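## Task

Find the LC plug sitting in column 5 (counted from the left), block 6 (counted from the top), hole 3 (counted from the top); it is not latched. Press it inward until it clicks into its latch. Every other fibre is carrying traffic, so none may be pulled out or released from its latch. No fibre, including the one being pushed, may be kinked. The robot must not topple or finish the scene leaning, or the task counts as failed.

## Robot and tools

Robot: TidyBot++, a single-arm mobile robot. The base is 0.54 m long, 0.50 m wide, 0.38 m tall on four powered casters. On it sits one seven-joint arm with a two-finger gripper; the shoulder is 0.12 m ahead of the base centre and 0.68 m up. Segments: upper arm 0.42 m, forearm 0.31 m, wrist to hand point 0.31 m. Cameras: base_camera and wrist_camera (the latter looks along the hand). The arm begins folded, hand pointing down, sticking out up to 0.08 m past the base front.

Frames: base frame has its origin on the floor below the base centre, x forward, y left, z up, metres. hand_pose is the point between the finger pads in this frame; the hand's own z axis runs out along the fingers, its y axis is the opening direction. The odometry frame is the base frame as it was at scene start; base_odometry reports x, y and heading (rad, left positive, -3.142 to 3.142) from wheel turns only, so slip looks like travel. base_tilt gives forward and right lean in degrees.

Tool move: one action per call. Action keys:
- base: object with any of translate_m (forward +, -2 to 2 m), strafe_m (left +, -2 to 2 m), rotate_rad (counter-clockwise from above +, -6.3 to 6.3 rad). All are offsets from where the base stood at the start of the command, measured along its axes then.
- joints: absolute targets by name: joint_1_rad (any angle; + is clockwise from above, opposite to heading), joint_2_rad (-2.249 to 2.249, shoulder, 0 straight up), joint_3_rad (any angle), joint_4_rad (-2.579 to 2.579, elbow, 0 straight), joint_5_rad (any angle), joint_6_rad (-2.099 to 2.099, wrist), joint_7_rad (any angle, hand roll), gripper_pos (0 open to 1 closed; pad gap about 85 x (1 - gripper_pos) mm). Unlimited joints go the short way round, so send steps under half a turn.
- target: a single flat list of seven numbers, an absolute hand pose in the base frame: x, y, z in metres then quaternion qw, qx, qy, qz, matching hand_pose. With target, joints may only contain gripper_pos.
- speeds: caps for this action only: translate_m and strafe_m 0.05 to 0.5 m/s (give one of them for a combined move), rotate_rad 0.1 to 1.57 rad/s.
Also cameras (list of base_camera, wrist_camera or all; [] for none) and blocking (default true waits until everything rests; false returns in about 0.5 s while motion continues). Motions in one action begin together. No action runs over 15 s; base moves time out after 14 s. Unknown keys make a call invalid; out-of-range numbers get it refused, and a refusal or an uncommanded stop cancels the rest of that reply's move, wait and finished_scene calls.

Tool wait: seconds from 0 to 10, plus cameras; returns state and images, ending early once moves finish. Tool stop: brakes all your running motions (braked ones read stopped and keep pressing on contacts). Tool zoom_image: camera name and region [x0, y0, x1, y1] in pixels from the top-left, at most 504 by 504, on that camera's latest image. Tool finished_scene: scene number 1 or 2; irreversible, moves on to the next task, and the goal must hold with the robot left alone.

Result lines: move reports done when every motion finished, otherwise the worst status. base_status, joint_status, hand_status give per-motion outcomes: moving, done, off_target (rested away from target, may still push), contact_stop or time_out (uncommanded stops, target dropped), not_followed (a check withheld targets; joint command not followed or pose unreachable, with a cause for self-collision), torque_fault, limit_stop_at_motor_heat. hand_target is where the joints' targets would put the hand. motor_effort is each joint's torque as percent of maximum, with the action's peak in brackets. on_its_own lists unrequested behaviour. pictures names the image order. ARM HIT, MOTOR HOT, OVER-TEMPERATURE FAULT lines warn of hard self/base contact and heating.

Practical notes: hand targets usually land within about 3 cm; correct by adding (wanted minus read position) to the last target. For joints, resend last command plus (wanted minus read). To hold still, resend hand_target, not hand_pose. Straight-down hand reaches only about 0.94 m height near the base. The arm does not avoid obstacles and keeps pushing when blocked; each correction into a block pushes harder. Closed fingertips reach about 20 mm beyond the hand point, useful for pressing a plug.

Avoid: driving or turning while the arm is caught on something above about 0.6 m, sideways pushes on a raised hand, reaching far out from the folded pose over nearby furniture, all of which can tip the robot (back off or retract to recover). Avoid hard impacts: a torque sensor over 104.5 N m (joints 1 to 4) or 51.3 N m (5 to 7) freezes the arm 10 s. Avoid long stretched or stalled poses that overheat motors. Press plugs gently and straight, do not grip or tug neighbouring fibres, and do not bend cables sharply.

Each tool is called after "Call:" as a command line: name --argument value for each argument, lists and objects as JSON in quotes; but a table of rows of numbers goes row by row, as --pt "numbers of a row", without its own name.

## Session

Call:
move

Scene clock: 0.00 s.
base_odometry: x=+0.000 y=+0.000 heading=+0.000
base_tilt: forward=+0.4 right=+0.2
base_status: not commanded
joint_positions: joint_1_rad=-0.002 joint_2_rad=-0.398 joint_3_rad=+3.190 joint_4_rad=-2.500 joint_5_rad=+0.048 joint_6_rad=-0.832 joint_7_rad=+1.571 gripper_pos=+0.000
joint_status: not commanded
motor_effort: joint_1_rad=+0 joint_2_rad=-2 joint_3_rad=+1 joint_4_rad=+14 joint_5_rad=+0 joint_6_rad=+2 joint_7_rad=+0
hand_pose: x=+0.2915 y=-0.0157 z=+0.6062 quat_wxyz=(+0.012, +0.994, -0.008, +0.104) (m; base frame)
hand_target: x=+0.2917 y=-0.0157 z=+0.6063 quat_wxyz=(+0.012, +0.994, -0.008, +0.104) (m; base frame)
hand_status: not commanded
pictures: base_camera, wrist_camera
Images, in order (width x height): base_camera 644x364, wrist_camera 644x476.

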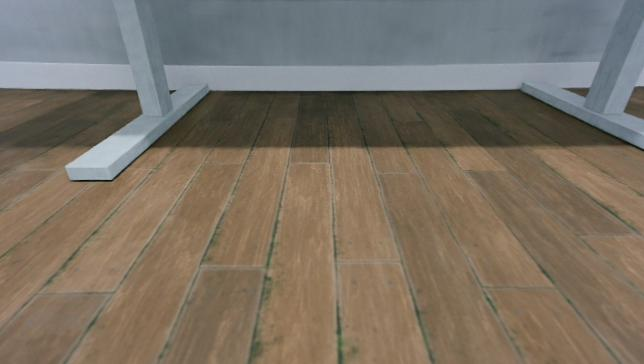

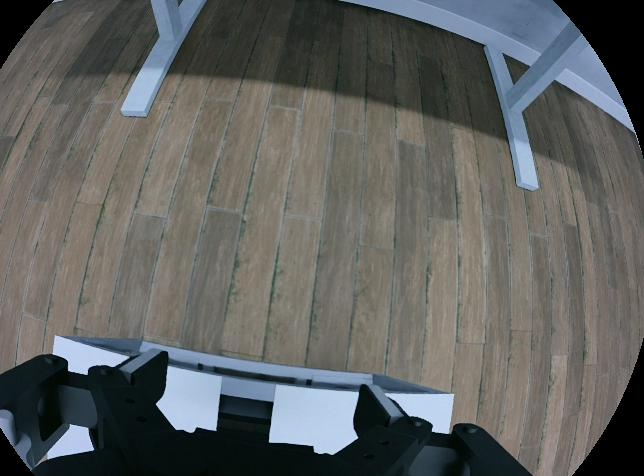

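Call:
move --joints '{"joint_1_rad": 0.0, "joint_2_rad": -0.236, "joint_3_rad": 3.1416, "joint_4_rad": -1.852, "joint_5_rad": -0.02, "joint_6_rad": -0.444, "joint_7_rad": 1.53, "gripper_pos": 0.6}'

Scene clock: 15.50 s.
move: done
base_odometry: x=+0.000 y=+0.000 heading=+0.000
base_tilt: forward=+0.3 right=+0.2
base_status: not commanded
joint_positions: joint_1_rad=-0.002 joint_2_rad=-0.256 joint_3_rad=+3.162 joint_4_rad=-1.865 joint_5_rad=+0.048 joint_6_rad=-0.495 joint_7_rad=+1.571 gripper_pos=+0.600
joint_status: all done
motor_effort: joint_1_rad=+0(2) joint_2_rad=-14(14) joint_3_rad=+1(2) joint_4_rad=+20(20) joint_5_rad=+0(2) joint_6_rad=+8(9) joint_7_rad=+0(2)
hand_pose: x=+0.5948 y=-0.0155 z=+0.9186 quat_wxyz=(+0.022, +0.868, +0.003, +0.495) (m; base frame)
hand_target: x=+0.6094 y=+0.0040 z=+0.9305 quat_wxyz=(-0.019, +0.857, -0.023, +0.515) (m; base frame)
hand_status: not commanded
pictures: base_camera, wrist_camera
Images, in order (width x height): base_camera 644x364, wrist_camera 644x476.

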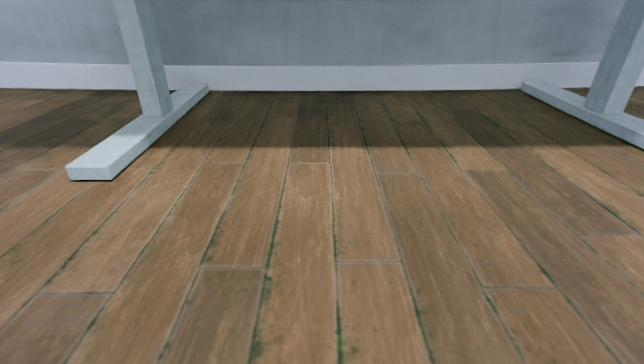

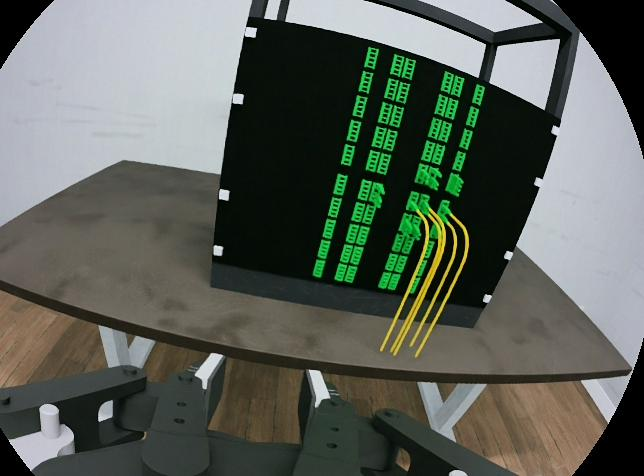

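Call:
zoom_image --camera "wrist_camera" --region '[340, 150, 500, 300]'

Call:
zoom_image --camera "wrist_camera" --region '[390, 150, 480, 250]'

Scaled by 3.150.

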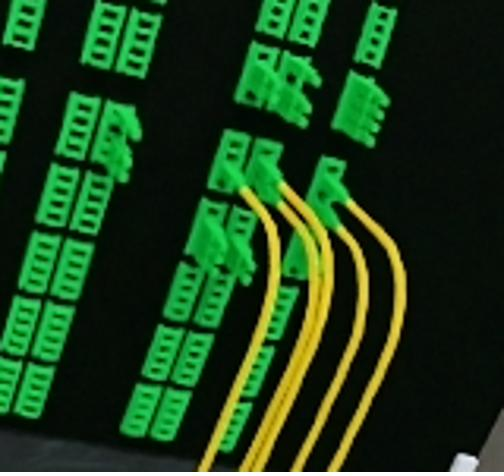

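Scaled by 5.040.

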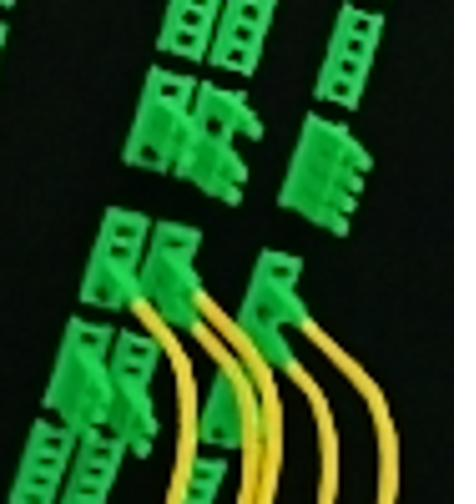

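Call:
move --base '{"strafe_m": -0.165, "translate_m": 0.05}' --speeds '{"translate_m": 0.3}' --cameras '["wrist_camera"]'

Call:
zoom_image --camera "wrist_camera" --region '[200, 120, 400, 320]'

Scene clock: 35.03 s.
move: done
base_odometry: x=+0.050 y=-0.165 heading=+0.000
base_tilt: forward=+0.4 right=+0.3
base_status: done
joint_positions: joint_1_rad=-0.002 joint_2_rad=-0.249 joint_3_rad=+3.154 joint_4_rad=-1.864 joint_5_rad=+0.048 joint_6_rad=-0.488 joint_7_rad=+1.571 gripper_pos=+0.600
joint_status: not commanded
motor_effort: joint_1_rad=+0(2) joint_2_rad=-14(15) joint_3_rad=+1(3) joint_4_rad=+20(21) joint_5_rad=+0(1) joint_6_rad=+8(9) joint_7_rad=+0(1)
hand_pose: x=+0.5978 y=-0.0112 z=+0.9179 quat_wxyz=(+0.021, +0.868, +0.008, +0.496) (m; base frame)
hand_target: x=+0.6094 y=+0.0040 z=+0.9305 quat_wxyz=(-0.019, +0.857, -0.023, +0.515) (m; base frame)
hand_status: not commanded
pictures: wrist_camera
Images, in order (width x height): wrist_camera 644x476.

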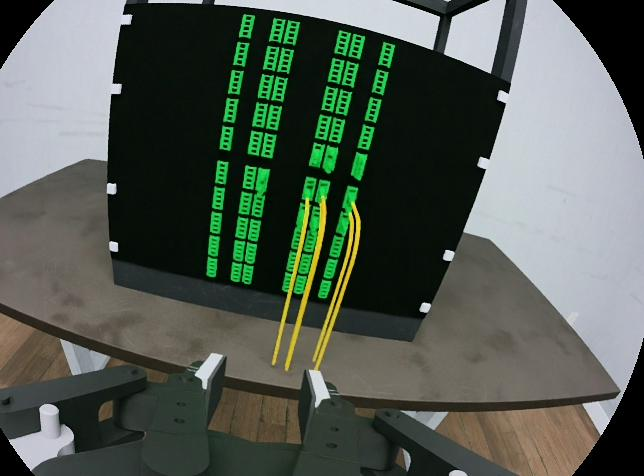

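Scaled by 2.520.

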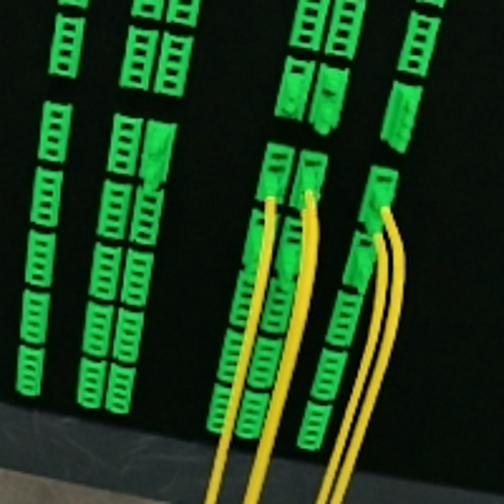

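Call:
move --joints '{"joint_1_rad": 0.0, "joint_2_rad": -0.205, "joint_3_rad": 3.13, "joint_4_rad": -1.578, "joint_5_rad": -0.06, "joint_6_rad": -0.705, "joint_7_rad": 1.53, "gripper_pos": 0.85}' --cameras '["wrist_camera"]'

Scene clock: 108.93 s.
move: done
base_odometry: x=+0.050 y=-0.165 heading=+0.000
base_tilt: forward=+0.4 right=+0.3
base_status: not commanded
joint_positions: joint_1_rad=-0.002 joint_2_rad=-0.224 joint_3_rad=+3.151 joint_4_rad=-1.591 joint_5_rad=+0.013 joint_6_rad=-0.640 joint_7_rad=+1.571 gripper_pos=+0.850
joint_status: all done
motor_effort: joint_1_rad=+0(1) joint_2_rad=-15(15) joint_3_rad=+1(2) joint_4_rad=+20(22) joint_5_rad=+0(1) joint_6_rad=+9(9) joint_7_rad=+0(1)
hand_pose: x=+0.6155 y=-0.0051 z=+1.0246 quat_wxyz=(+0.007, +0.843, -0.001, +0.538) (m; base frame)
hand_target: x=+0.6133 y=+0.0198 z=+1.0046 quat_wxyz=(-0.041, +0.861, -0.022, +0.506) (m; base frame)
hand_status: not commanded
pictures: wrist_camera
Images, in order (width x height): wrist_camera 644x476.

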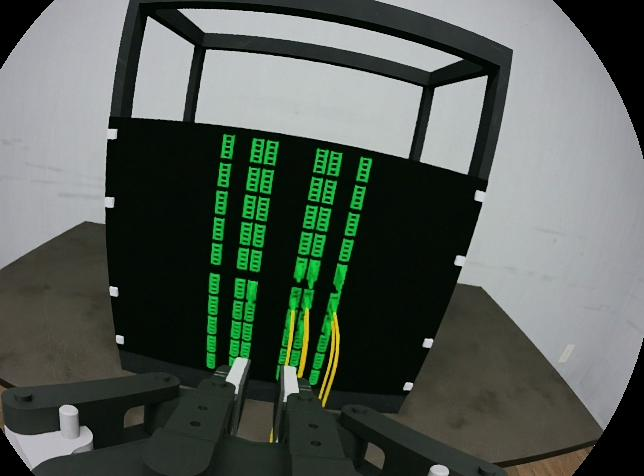

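Call:
move --base '{"rotate_rad": -0.054}' --joints '{"joint_1_rad": 0.0, "joint_2_rad": -0.205, "joint_3_rad": 3.13, "joint_4_rad": -1.578, "joint_5_rad": -0.06, "joint_6_rad": -0.82, "joint_7_rad": 1.53, "gripper_pos": 0.85}' --cameras '["wrist_camera"]'

Scene clock: 135.83 s.
move: done
base_odometry: x=+0.050 y=-0.165 heading=-0.053
base_tilt: forward=+0.4 right=+0.2
base_status: done
joint_positions: joint_1_rad=+0.000 joint_2_rad=-0.221 joint_3_rad=+3.142 joint_4_rad=-1.586 joint_5_rad=+0.009 joint_6_rad=-0.775 joint_7_rad=+1.571 gripper_pos=+0.850
joint_status: all done
motor_effort: joint_1_rad=+0(2) joint_2_rad=-14(17) joint_3_rad=+1(3) joint_4_rad=+20(22) joint_5_rad=+0(1) joint_6_rad=+8(10) joint_7_rad=-1(1)
hand_pose: x=+0.5967 y=-0.0005 z=+0.9891 quat_wxyz=(+0.004, +0.877, +0.001, +0.480) (m; base frame)
hand_target: x=+0.5941 y=+0.0211 z=+0.9744 quat_wxyz=(-0.040, +0.889, -0.021, +0.456) (m; base frame)
hand_status: not commanded
pictures: wrist_camera
Images, in order (width x height): wrist_camera 644x476.

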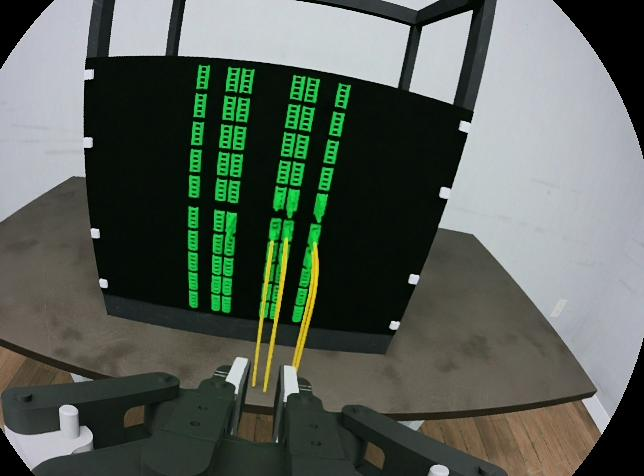

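Call:
wait --seconds 0

Call:
zoom_image --camera "wrist_camera" --region '[220, 170, 370, 320]'

Scene clock: 155.13 s.
base_odometry: x=+0.050 y=-0.165 heading=-0.053
base_tilt: forward=+0.3 right=+0.3
base_status: done
joint_positions: joint_1_rad=+0.000 joint_2_rad=-0.221 joint_3_rad=+3.142 joint_4_rad=-1.586 joint_5_rad=+0.009 joint_6_rad=-0.775 joint_7_rad=+1.571 gripper_pos=+0.850
joint_status: all done
motor_effort: joint_1_rad=+0(2) joint_2_rad=-14(17) joint_3_rad=+1(3) joint_4_rad=+19(22) joint_5_rad=+0(1) joint_6_rad=+8(10) joint_7_rad=-1(1)
hand_pose: x=+0.5967 y=-0.0005 z=+0.9891 quat_wxyz=(+0.004, +0.877, +0.001, +0.480) (m; base frame)
hand_target: x=+0.5941 y=+0.0211 z=+0.9744 quat_wxyz=(-0.040, +0.889, -0.021, +0.456) (m; base frame)
hand_status: not commanded
pictures: base_camera, wrist_camera
Images, in order (width x height): base_camera 644x364, wrist_camera 644x476.

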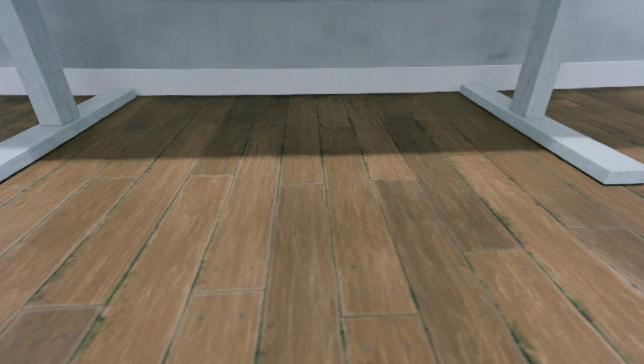

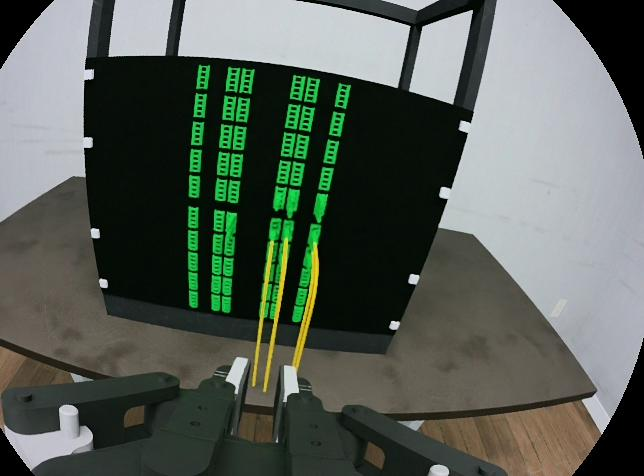

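Scaled by 3.360.

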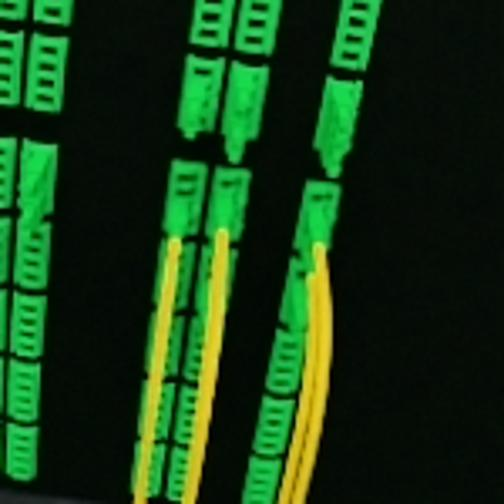

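Call:
move --base '{"translate_m": 0.13, "strafe_m": -0.008}' --speeds '{"translate_m": 0.1}' --cameras '["wrist_camera"]'

Call:
zoom_image --camera "wrist_camera" --region '[210, 220, 330, 340]'

Scene clock: 168.87 s.
move: done
base_odometry: x=+0.180 y=-0.180 heading=-0.054
base_tilt: forward=+0.3 right=+0.3
base_status: done
joint_positions: joint_1_rad=+0.000 joint_2_rad=-0.210 joint_3_rad=+3.142 joint_4_rad=-1.586 joint_5_rad=+0.009 joint_6_rad=-0.775 joint_7_rad=+1.571 gripper_pos=+0.850
joint_status: not commanded
motor_effort: joint_1_rad=+0(1) joint_2_rad=-15(17) joint_3_rad=+1(2) joint_4_rad=+20(21) joint_5_rad=-1(1) joint_6_rad=+9(9) joint_7_rad=+0(1)
hand_pose: x=+0.6001 y=-0.0004 z=+0.9840 quat_wxyz=(+0.004, +0.880, +0.001, +0.476) (m; base frame)
hand_target: x=+0.5941 y=+0.0211 z=+0.9744 quat_wxyz=(-0.040, +0.889, -0.021, +0.456) (m; base frame)
hand_status: not commanded
pictures: wrist_camera
Images, in order (width x height): wrist_camera 644x476.

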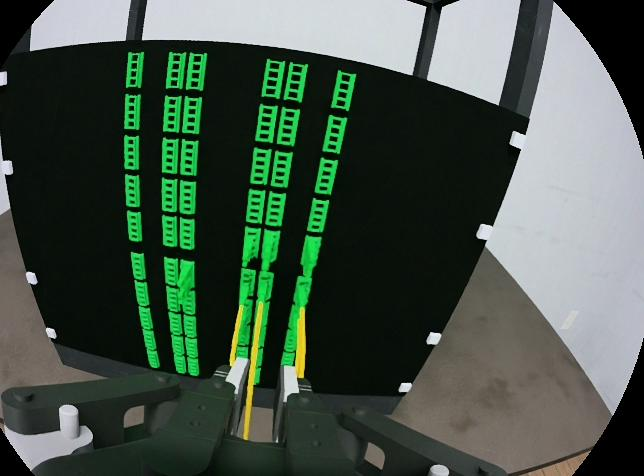

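Scaled by 4.200.

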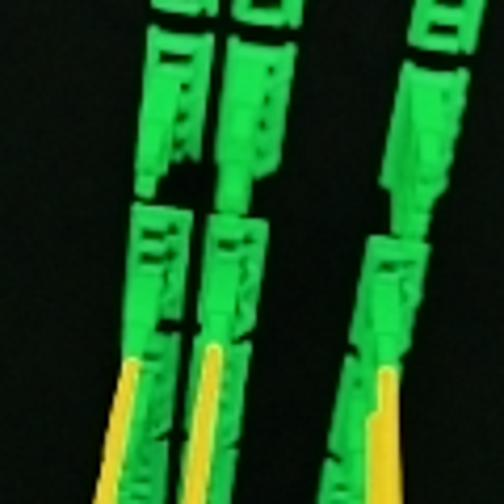

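Call:
zoom_image --camera "wrist_camera" --region '[235, 260, 285, 310]'

Call:
zoom_image --camera "wrist_camera" --region '[220, 290, 320, 450]'

Scaled by 10.080.

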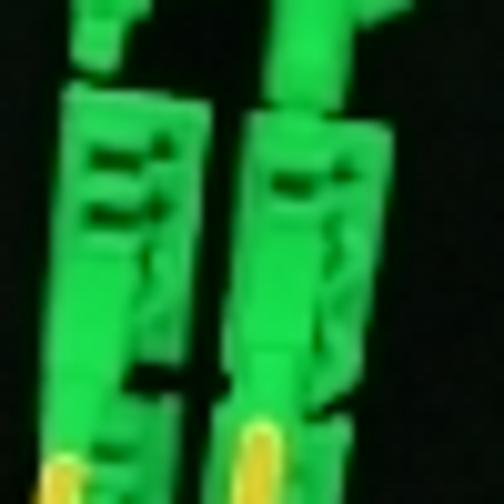

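Scaled by 3.150.

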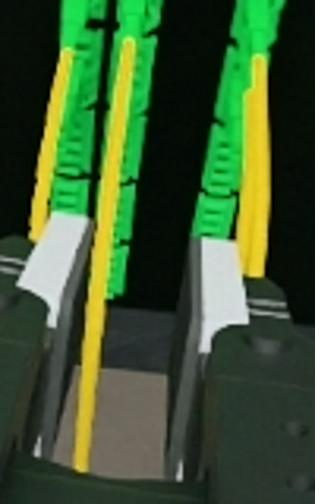

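Call:
move --base '{"translate_m": 0.05, "strafe_m": 0.007}' --speeds '{"translate_m": 0.1}' --cameras '["wrist_camera"]'

Call:
zoom_image --camera "wrist_camera" --region '[210, 270, 320, 380]'

Scene clock: 277.73 s.
move: done
base_odometry: x=+0.231 y=-0.176 heading=-0.054
base_tilt: forward=+0.4 right=+0.3
base_status: done
joint_positions: joint_1_rad=+0.000 joint_2_rad=-0.206 joint_3_rad=+3.142 joint_4_rad=-1.586 joint_5_rad=+0.009 joint_6_rad=-0.775 joint_7_rad=+1.571 gripper_pos=+0.850
joint_status: not commanded
motor_effort: joint_1_rad=+0(1) joint_2_rad=-15(17) joint_3_rad=+1(2) joint_4_rad=+19(21) joint_5_rad=+0(1) joint_6_rad=+8(9) joint_7_rad=+0(1)
hand_pose: x=+0.6015 y=-0.0004 z=+0.9817 quat_wxyz=(+0.004, +0.881, +0.001, +0.474) (m; base frame)
hand_target: x=+0.5941 y=+0.0211 z=+0.9744 quat_wxyz=(-0.040, +0.889, -0.021, +0.456) (m; base frame)
hand_status: not commanded
pictures: wrist_camera
Images, in order (width x height): wrist_camera 644x476.

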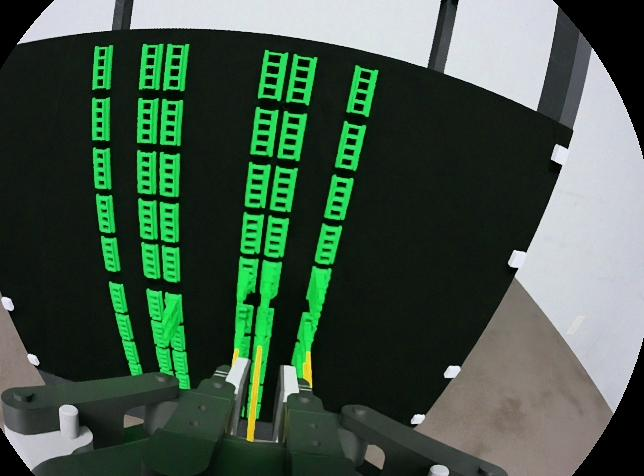

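Scaled by 4.582.

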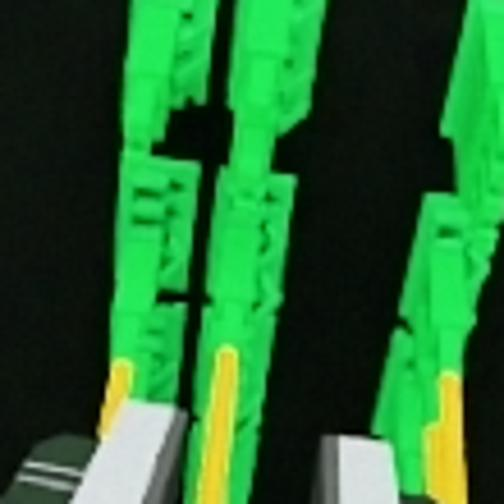

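Call:
move --joints '{"joint_1_rad": 0.0, "joint_2_rad": -0.217, "joint_3_rad": 3.13, "joint_4_rad": -1.697, "joint_5_rad": -0.06, "joint_6_rad": -0.70, "joint_7_rad": 1.53}' --cameras '["wrist_camera"]'

Call:
zoom_image --camera "wrist_camera" --region '[210, 260, 320, 370]'

Scene clock: 333.30 s.
move: done
base_odometry: x=+0.231 y=-0.176 heading=-0.054
base_tilt: forward=+0.3 right=+0.2
base_status: not commanded
joint_positions: joint_1_rad=+0.000 joint_2_rad=-0.206 joint_3_rad=+3.142 joint_4_rad=-1.692 joint_5_rad=+0.009 joint_6_rad=-0.740 joint_7_rad=+1.571 gripper_pos=+0.850
joint_status: all done
motor_effort: joint_1_rad=+0(1) joint_2_rad=-15(17) joint_3_rad=+1(1) joint_4_rad=+20(21) joint_5_rad=+0(2) joint_6_rad=+7(9) joint_7_rad=+0(1)
hand_pose: x=+0.5931 y=-0.0003 z=+0.9303 quat_wxyz=(+0.004, +0.897, +0.002, +0.442) (m; base frame)
hand_target: x=+0.5964 y=+0.0194 z=+0.9434 quat_wxyz=(-0.039, +0.886, -0.024, +0.461) (m; base frame)
hand_status: not commanded
pictures: wrist_camera
Images, in order (width x height): wrist_camera 644x476.

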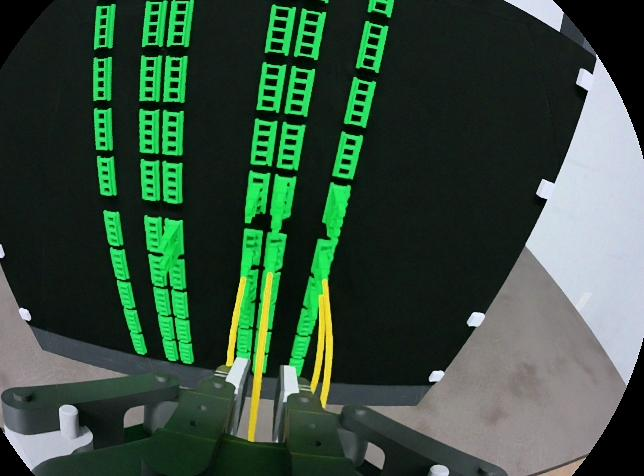

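Scaled by 4.582.

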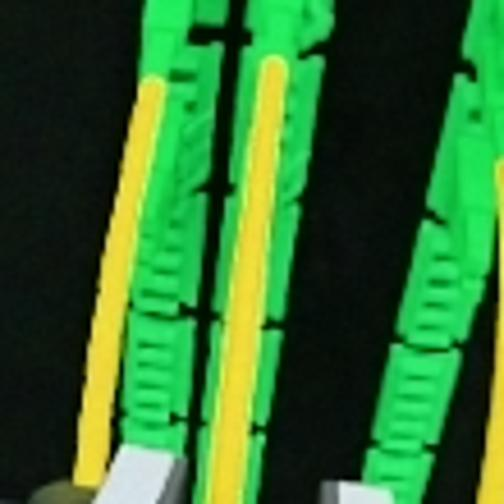

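Call:
move --joints '{"joint_6_rad": -0.61}' --cameras '["wrist_camera"]'

Call:
move --base '{"translate_m": 0.03}' --speeds '{"translate_m": 0.05}' --cameras '["wrist_camera"]'

Call:
zoom_image --camera "wrist_camera" --region '[210, 270, 320, 380]'

Scene clock: 376.00 s.
move: done
base_odometry: x=+0.231 y=-0.176 heading=-0.054
base_tilt: forward=+0.3 right=+0.3
base_status: not commanded
joint_positions: joint_1_rad=+0.000 joint_2_rad=-0.206 joint_3_rad=+3.142 joint_4_rad=-1.694 joint_5_rad=+0.009 joint_6_rad=-0.639 joint_7_rad=+1.571 gripper_pos=+0.850
joint_status: all done
motor_effort: joint_1_rad=+0(1) joint_2_rad=-15(15) joint_3_rad=+1(1) joint_4_rad=+20(22) joint_5_rad=+0(0) joint_6_rad=+8(9) joint_7_rad=+0(1)
hand_pose: x=+0.6108 y=-0.0001 z=+0.9551 quat_wxyz=(+0.004, +0.874, +0.002, +0.486) (m; base frame)
hand_target: x=+0.6114 y=+0.0183 z=+0.9670 quat_wxyz=(-0.039, +0.864, -0.025, +0.501) (m; base frame)
hand_status: not commanded
pictures: wrist_camera
Images, in order (width x height): wrist_camera 644x476.

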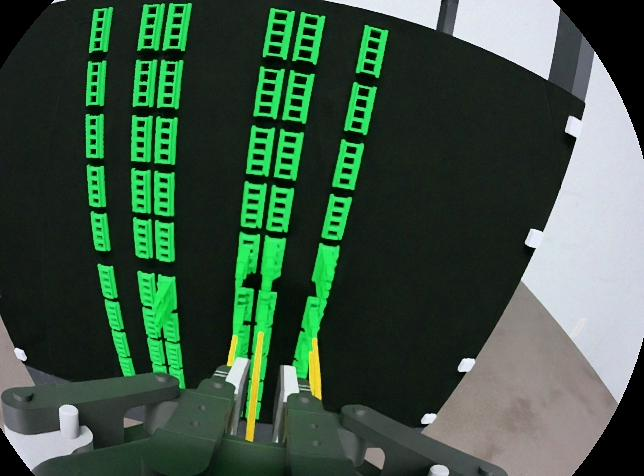

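Scene clock: 377.07 s.
move: done
base_odometry: x=+0.261 y=-0.178 heading=-0.054
base_tilt: forward=+0.4 right=+0.3
base_status: done
joint_positions: joint_1_rad=+0.000 joint_2_rad=-0.206 joint_3_rad=+3.142 joint_4_rad=-1.694 joint_5_rad=+0.009 joint_6_rad=-0.639 joint_7_rad=+1.571 gripper_pos=+0.850
joint_status: not commanded
motor_effort: joint_1_rad=+0(2) joint_2_rad=-15(19) joint_3_rad=+1(2) joint_4_rad=+20(21) joint_5_rad=+0(1) joint_6_rad=+8(9) joint_7_rad=+1(1)
hand_pose: x=+0.6105 y=-0.0001 z=+0.9555 quat_wxyz=(+0.004, +0.874, +0.002, +0.486) (m; base frame)
hand_target: x=+0.6114 y=+0.0183 z=+0.9670 quat_wxyz=(-0.039, +0.864, -0.025, +0.501) (m; base frame)
hand_status: not commanded
pictures: wrist_camera
Images, in order (width x height): wrist_camera 644x476.

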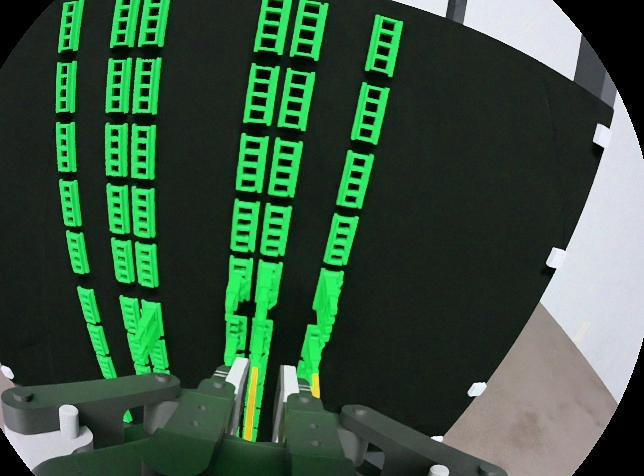

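Scaled by 4.582.

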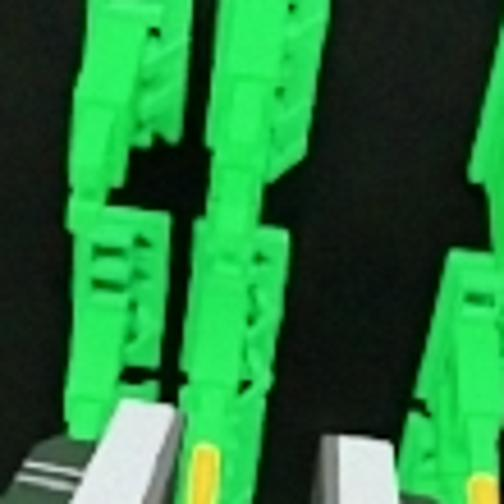

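Call:
move --base '{"translate_m": 0.018, "strafe_m": 0.007}' --speeds '{"translate_m": 0.05}' --cameras '["wrist_camera"]'

Call:
zoom_image --camera "wrist_camera" --region '[210, 290, 320, 400]'

Scene clock: 402.27 s.
move: done
base_odometry: x=+0.279 y=-0.172 heading=-0.054
base_tilt: forward=+0.4 right=+0.3
base_status: done
joint_positions: joint_1_rad=+0.000 joint_2_rad=-0.207 joint_3_rad=+3.141 joint_4_rad=-1.694 joint_5_rad=+0.008 joint_6_rad=-0.639 joint_7_rad=+1.571 gripper_pos=+0.850
joint_status: not commanded
motor_effort: joint_1_rad=+0(2) joint_2_rad=-15(18) joint_3_rad=+1(3) joint_4_rad=+20(21) joint_5_rad=+0(1) joint_6_rad=+8(9) joint_7_rad=+0(1)
hand_pose: x=+0.6103 y=+0.0000 z=+0.9560 quat_wxyz=(+0.004, +0.874, +0.002, +0.487) (m; base frame)
hand_target: x=+0.6114 y=+0.0183 z=+0.9670 quat_wxyz=(-0.039, +0.864, -0.025, +0.501) (m; base frame)
hand_status: not commanded
pictures: wrist_camera
Images, in order (width x height): wrist_camera 644x476.

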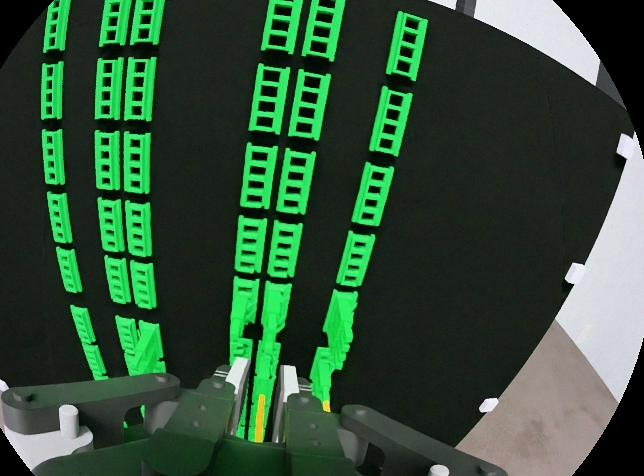

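Scaled by 4.582.

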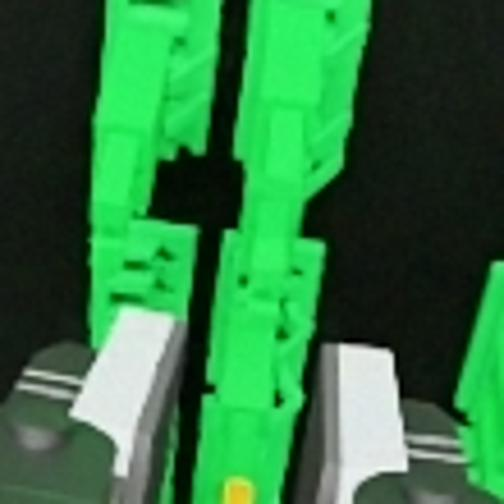

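Call:
move --joints '{"joint_4_rad": -1.745, "joint_6_rad": -0.565, "gripper_pos": 0.88}' --base '{"strafe_m": 0.001}' --cameras '["wrist_camera"]'

Call:
zoom_image --camera "wrist_camera" --region '[210, 270, 330, 390]'

Scene clock: 415.17 s.
move: done
base_odometry: x=+0.279 y=-0.171 heading=-0.054
base_tilt: forward=+0.3 right=+0.2
base_status: done
joint_positions: joint_1_rad=+0.000 joint_2_rad=-0.207 joint_3_rad=+3.141 joint_4_rad=-1.740 joint_5_rad=+0.008 joint_6_rad=-0.606 joint_7_rad=+1.571 gripper_pos=+0.880
joint_status: all done
motor_effort: joint_1_rad=+0(3) joint_2_rad=-15(16) joint_3_rad=+1(5) joint_4_rad=+20(22) joint_5_rad=+0(1) joint_6_rad=+8(9) joint_7_rad=-1(1)
hand_pose: x=+0.6091 y=+0.0005 z=+0.9385 quat_wxyz=(+0.003, +0.877, +0.002, +0.481) (m; base frame)
hand_target: x=+0.6120 y=+0.0176 z=+0.9511 quat_wxyz=(-0.039, +0.865, -0.026, +0.500) (m; base frame)
hand_status: not commanded
pictures: wrist_camera
Images, in order (width x height): wrist_camera 644x476.

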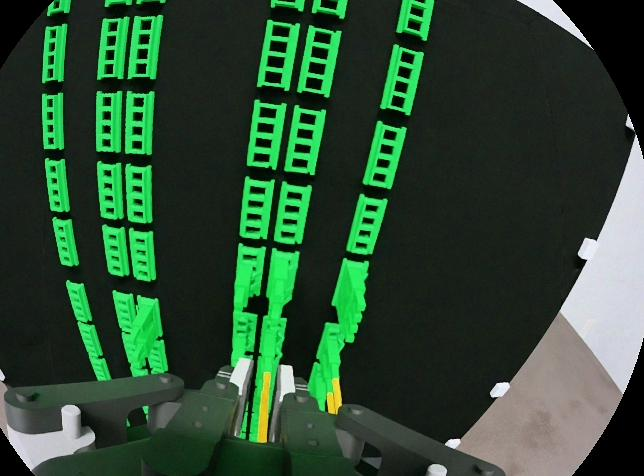

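Scaled by 4.200.

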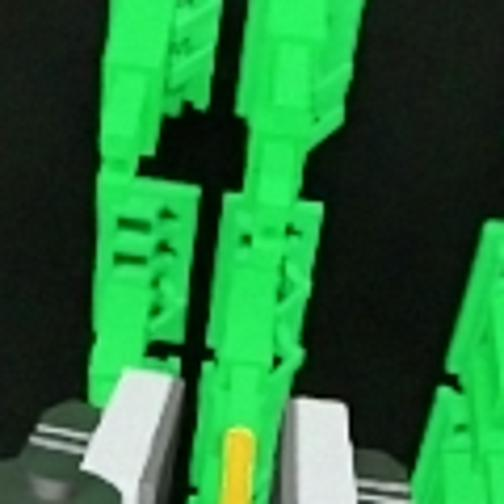

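Call:
zoom_image --camera "wrist_camera" --region '[225, 310, 295, 380]'

Scaled by 7.200.

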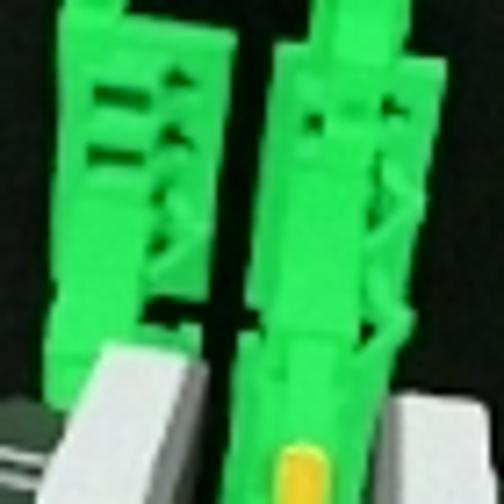

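Call:
zoom_image --camera "wrist_camera" --region '[300, 300, 370, 370]'

Call:
zoom_image --camera "wrist_camera" --region '[250, 345, 290, 385]'

Scaled by 7.200.

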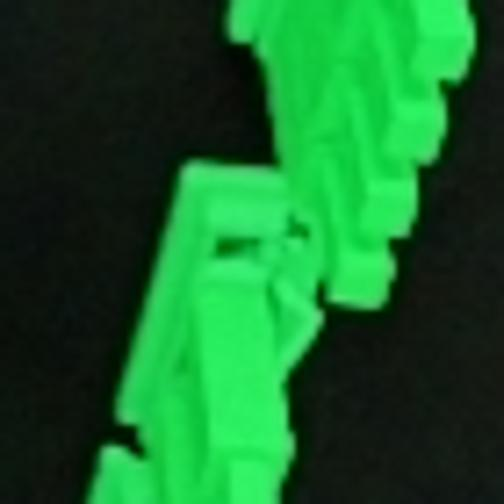

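Scaled by 12.600.

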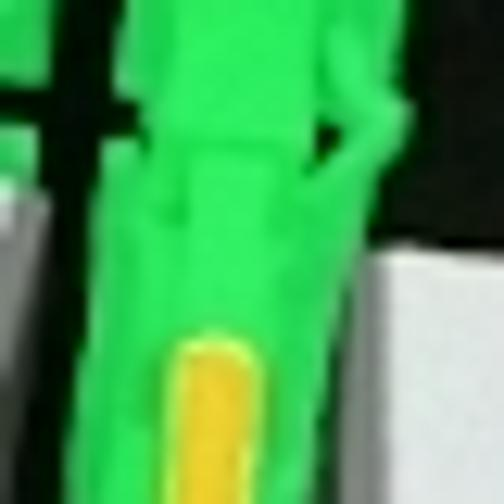

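Call:
zoom_image --camera "wrist_camera" --region '[235, 375, 305, 445]'

Scaled by 7.200.

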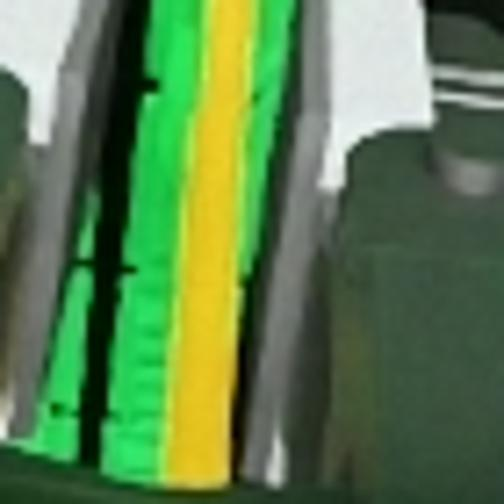

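Call:
zoom_image --camera "wrist_camera" --region '[20, 20, 170, 270]'

Call:
zoom_image --camera "wrist_camera" --region '[330, 20, 480, 270]'

Scaled by 2.016.

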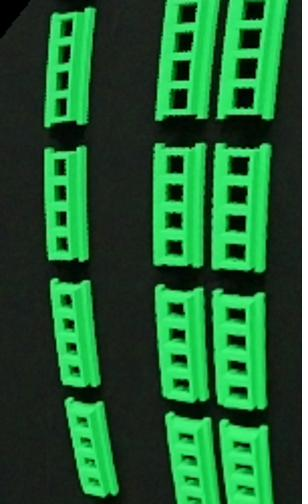

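Scaled by 2.016.

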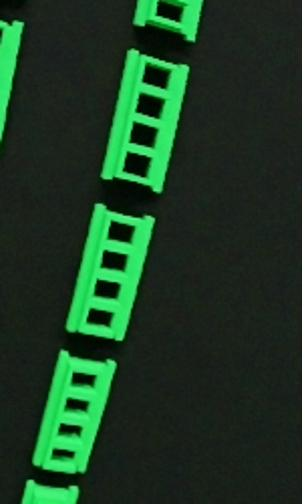

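Call:
move --joints '{"joint_4_rad": -1.790, "joint_6_rad": -0.508, "gripper_pos": 0.92}' --base '{"strafe_m": -0.001}' --cameras '["wrist_camera"]'

Call:
zoom_image --camera "wrist_camera" --region '[225, 300, 305, 380]'

Scene clock: 537.97 s.
move: done
base_odometry: x=+0.279 y=-0.172 heading=-0.054
base_tilt: forward=+0.3 right=+0.2
base_status: done
joint_positions: joint_1_rad=+0.000 joint_2_rad=-0.207 joint_3_rad=+3.140 joint_4_rad=-1.776 joint_5_rad=+0.007 joint_6_rad=-0.545 joint_7_rad=+1.571 gripper_pos=+0.920
joint_status: all done
motor_effort: joint_1_rad=+0(3) joint_2_rad=-15(17) joint_3_rad=+1(4) joint_4_rad=+20(20) joint_5_rad=+0(1) joint_6_rad=+7(9) joint_7_rad=+0(1)
hand_pose: x=+0.6132 y=+0.0012 z=+0.9335 quat_wxyz=(+0.003, +0.871, +0.002, +0.492) (m; base frame)
hand_target: x=+0.6141 y=+0.0167 z=+0.9402 quat_wxyz=(-0.038, +0.862, -0.027, +0.505) (m; base frame)
hand_status: not commanded
pictures: wrist_camera
Images, in order (width x height): wrist_camera 644x476.

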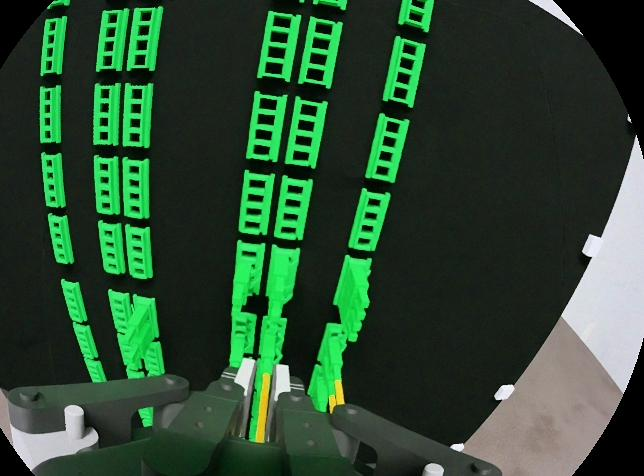

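Scaled by 6.300.

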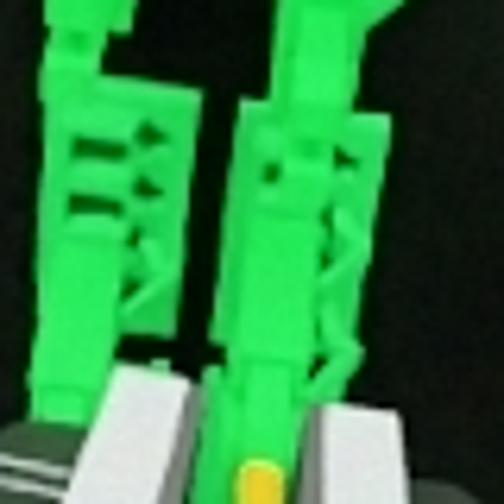

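Call:
move --joints '{"gripper_pos": 0.95}' --base '{"strafe_m": -0.0015}' --cameras '["wrist_camera"]'

Call:
zoom_image --camera "wrist_camera" --region '[225, 310, 305, 390]'

Scene clock: 549.07 s.
move: done
base_odometry: x=+0.279 y=-0.173 heading=-0.054
base_tilt: forward=+0.3 right=+0.2
base_status: done
joint_positions: joint_1_rad=+0.000 joint_2_rad=-0.207 joint_3_rad=+3.140 joint_4_rad=-1.778 joint_5_rad=+0.007 joint_6_rad=-0.545 joint_7_rad=+1.571 gripper_pos=+0.950
joint_status: all done
motor_effort: joint_1_rad=-1(4) joint_2_rad=-15(16) joint_3_rad=+0(4) joint_4_rad=+20(21) joint_5_rad=-1(1) joint_6_rad=+8(8) joint_7_rad=-1(1)
hand_pose: x=+0.6130 y=+0.0009 z=+0.9325 quat_wxyz=(+0.003, +0.871, +0.002, +0.491) (m; base frame)
hand_target: x=+0.6141 y=+0.0167 z=+0.9402 quat_wxyz=(-0.038, +0.862, -0.027, +0.505) (m; base frame)
hand_status: not commanded
pictures: wrist_camera
Images, in order (width x height): wrist_camera 644x476.

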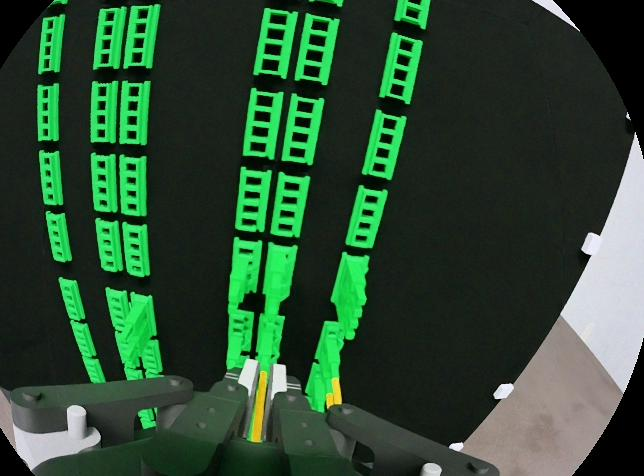

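Scaled by 6.300.

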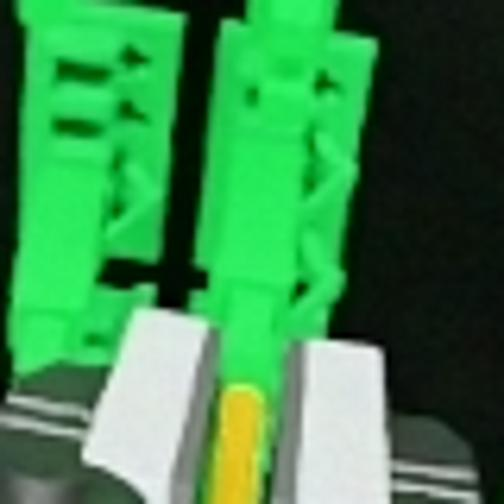

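Call:
move --joints '{"joint_4_rad": -1.815, "joint_6_rad": -0.490, "gripper_pos": 0.95}' --base '{"strafe_m": 0.0007}' --cameras '["wrist_camera"]'

Call:
zoom_image --camera "wrist_camera" --region '[225, 310, 305, 390]'

Scene clock: 554.90 s.
move: done
base_odometry: x=+0.279 y=-0.173 heading=-0.054
base_tilt: forward=+0.4 right=+0.3
base_status: done
joint_positions: joint_1_rad=+0.002 joint_2_rad=-0.209 joint_3_rad=+3.140 joint_4_rad=-1.795 joint_5_rad=+0.007 joint_6_rad=-0.522 joint_7_rad=+1.571 gripper_pos=+0.950
joint_status: all done
motor_effort: joint_1_rad=-3(4) joint_2_rad=-13(15) joint_3_rad=-2(3) joint_4_rad=+18(20) joint_5_rad=-2(2) joint_6_rad=+7(8) joint_7_rad=-1(1)
hand_pose: x=+0.6133 y=+0.0002 z=+0.9294 quat_wxyz=(+0.003, +0.869, +0.002, +0.494) (m; base frame)
hand_target: x=+0.6130 y=+0.0164 z=+0.9304 quat_wxyz=(-0.038, +0.864, -0.028, +0.502) (m; base frame)
hand_status: not commanded
pictures: wrist_camera
Images, in order (width x height): wrist_camera 644x476.

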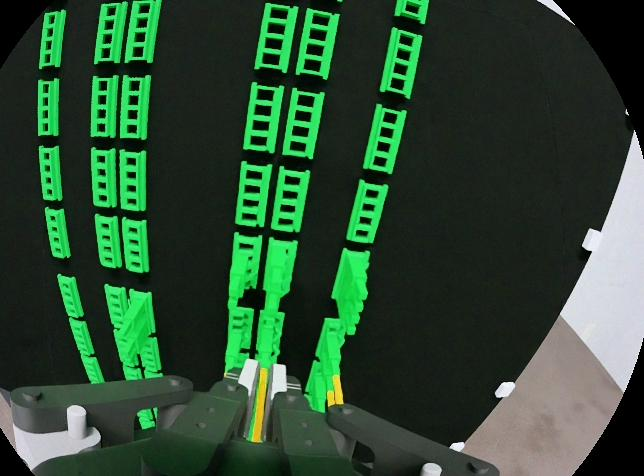

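Scaled by 6.300.

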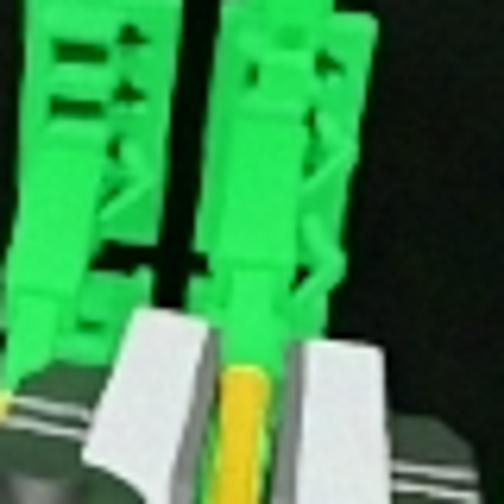

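Call:
zoom_image --camera "wrist_camera" --region '[205, 345, 255, 395]'

Call:
zoom_image --camera "wrist_camera" --region '[235, 340, 305, 410]'

Call:
zoom_image --camera "wrist_camera" --region '[230, 395, 310, 475]'

Scaled by 10.080.

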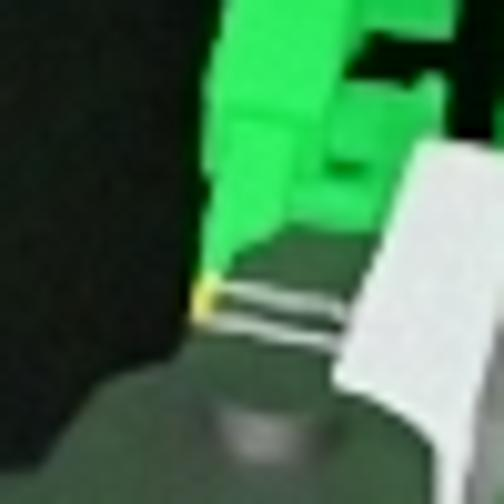

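Scaled by 7.200.

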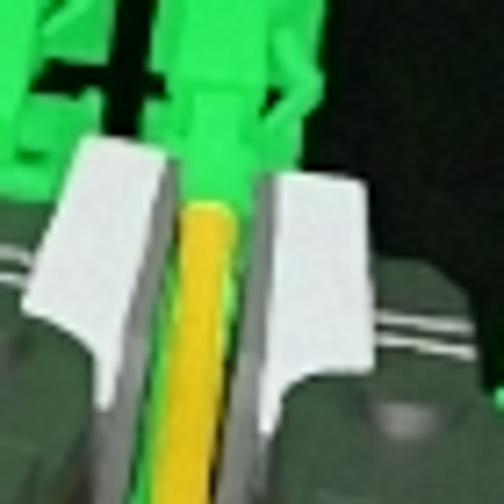

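Scaled by 6.300.

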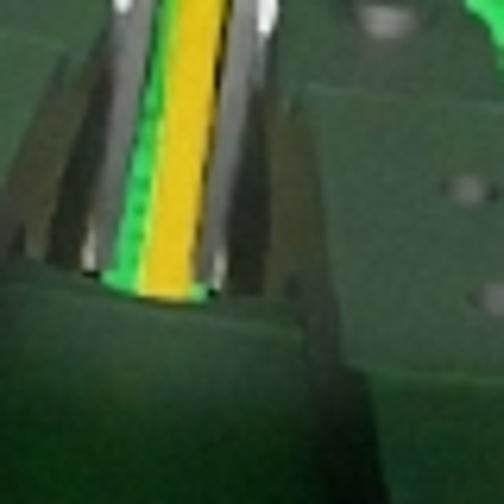

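Call:
wait --seconds 0.5 --cameras '[]'

Scene clock: 590.47 s.
base_odometry: x=+0.279 y=-0.173 heading=-0.054
base_tilt: forward=+0.4 right=+0.2
base_status: done
joint_positions: joint_1_rad=+0.002 joint_2_rad=-0.209 joint_3_rad=+3.140 joint_4_rad=-1.795 joint_5_rad=+0.007 joint_6_rad=-0.522 joint_7_rad=+1.571 gripper_pos=+0.950
joint_status: all done
motor_effort: joint_1_rad=-3(4) joint_2_rad=-13(15) joint_3_rad=-2(3) joint_4_rad=+18(20) joint_5_rad=-2(2) joint_6_rad=+6(8) joint_7_rad=+0(1)
hand_pose: x=+0.6133 y=+0.0002 z=+0.9294 quat_wxyz=(+0.003, +0.869, +0.002, +0.494) (m; base frame)
hand_target: x=+0.6130 y=+0.0164 z=+0.9304 quat_wxyz=(-0.038, +0.864, -0.028, +0.502) (m; base frame)
hand_status: not commanded
wait: 0.50 s; at rest from the start
pictures: none
No camera images: "cameras" was empty.

Call:
move --joints '{"joint_4_rad": -1.745, "joint_6_rad": -0.57}' --cameras '["wrist_camera"]'

Call:
zoom_image --camera "wrist_camera" --region '[205, 320, 285, 400]'

Scene clock: 595.80 s.
move: done
base_odometry: x=+0.279 y=-0.173 heading=-0.054
base_tilt: forward=+0.4 right=+0.2
base_status: not commanded
joint_positions: joint_1_rad=+0.002 joint_2_rad=-0.209 joint_3_rad=+3.139 joint_4_rad=-1.758 joint_5_rad=+0.005 joint_6_rad=-0.543 joint_7_rad=+1.571 gripper_pos=+0.950
joint_status: all done
motor_effort: joint_1_rad=+0(3) joint_2_rad=-15(16) joint_3_rad=+1(2) joint_4_rad=+20(21) joint_5_rad=+0(2) joint_6_rad=+9(9) joint_7_rad=+0(1)
hand_pose: x=+0.6159 y=+0.0008 z=+0.9456 quat_wxyz=(+0.002, +0.865, +0.001, +0.501) (m; base frame)
hand_target: x=+0.6112 y=+0.0177 z=+0.9498 quat_wxyz=(-0.039, +0.866, -0.026, +0.497) (m; base frame)
hand_status: not commanded
pictures: wrist_camera
Images, in order (width x height): wrist_camera 644x476.

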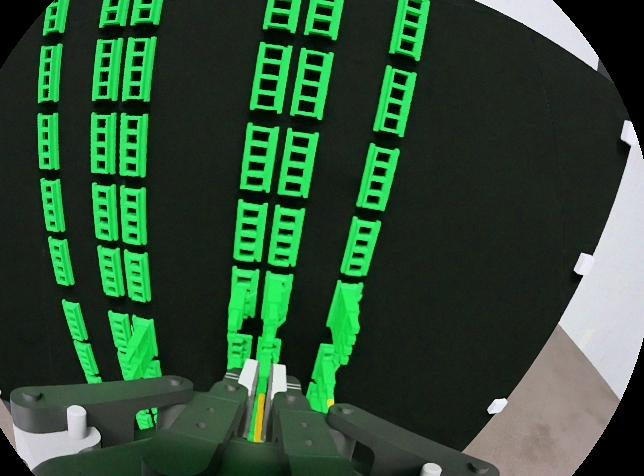

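Scaled by 6.300.

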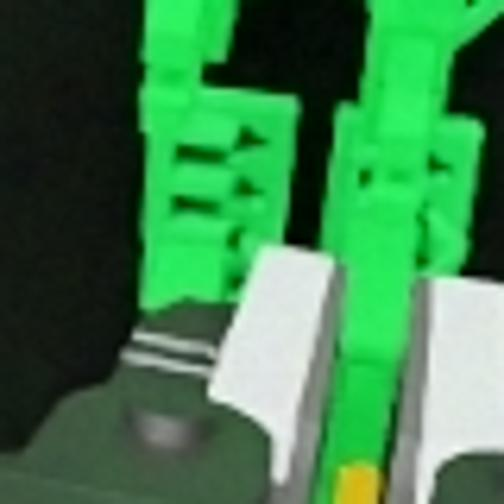

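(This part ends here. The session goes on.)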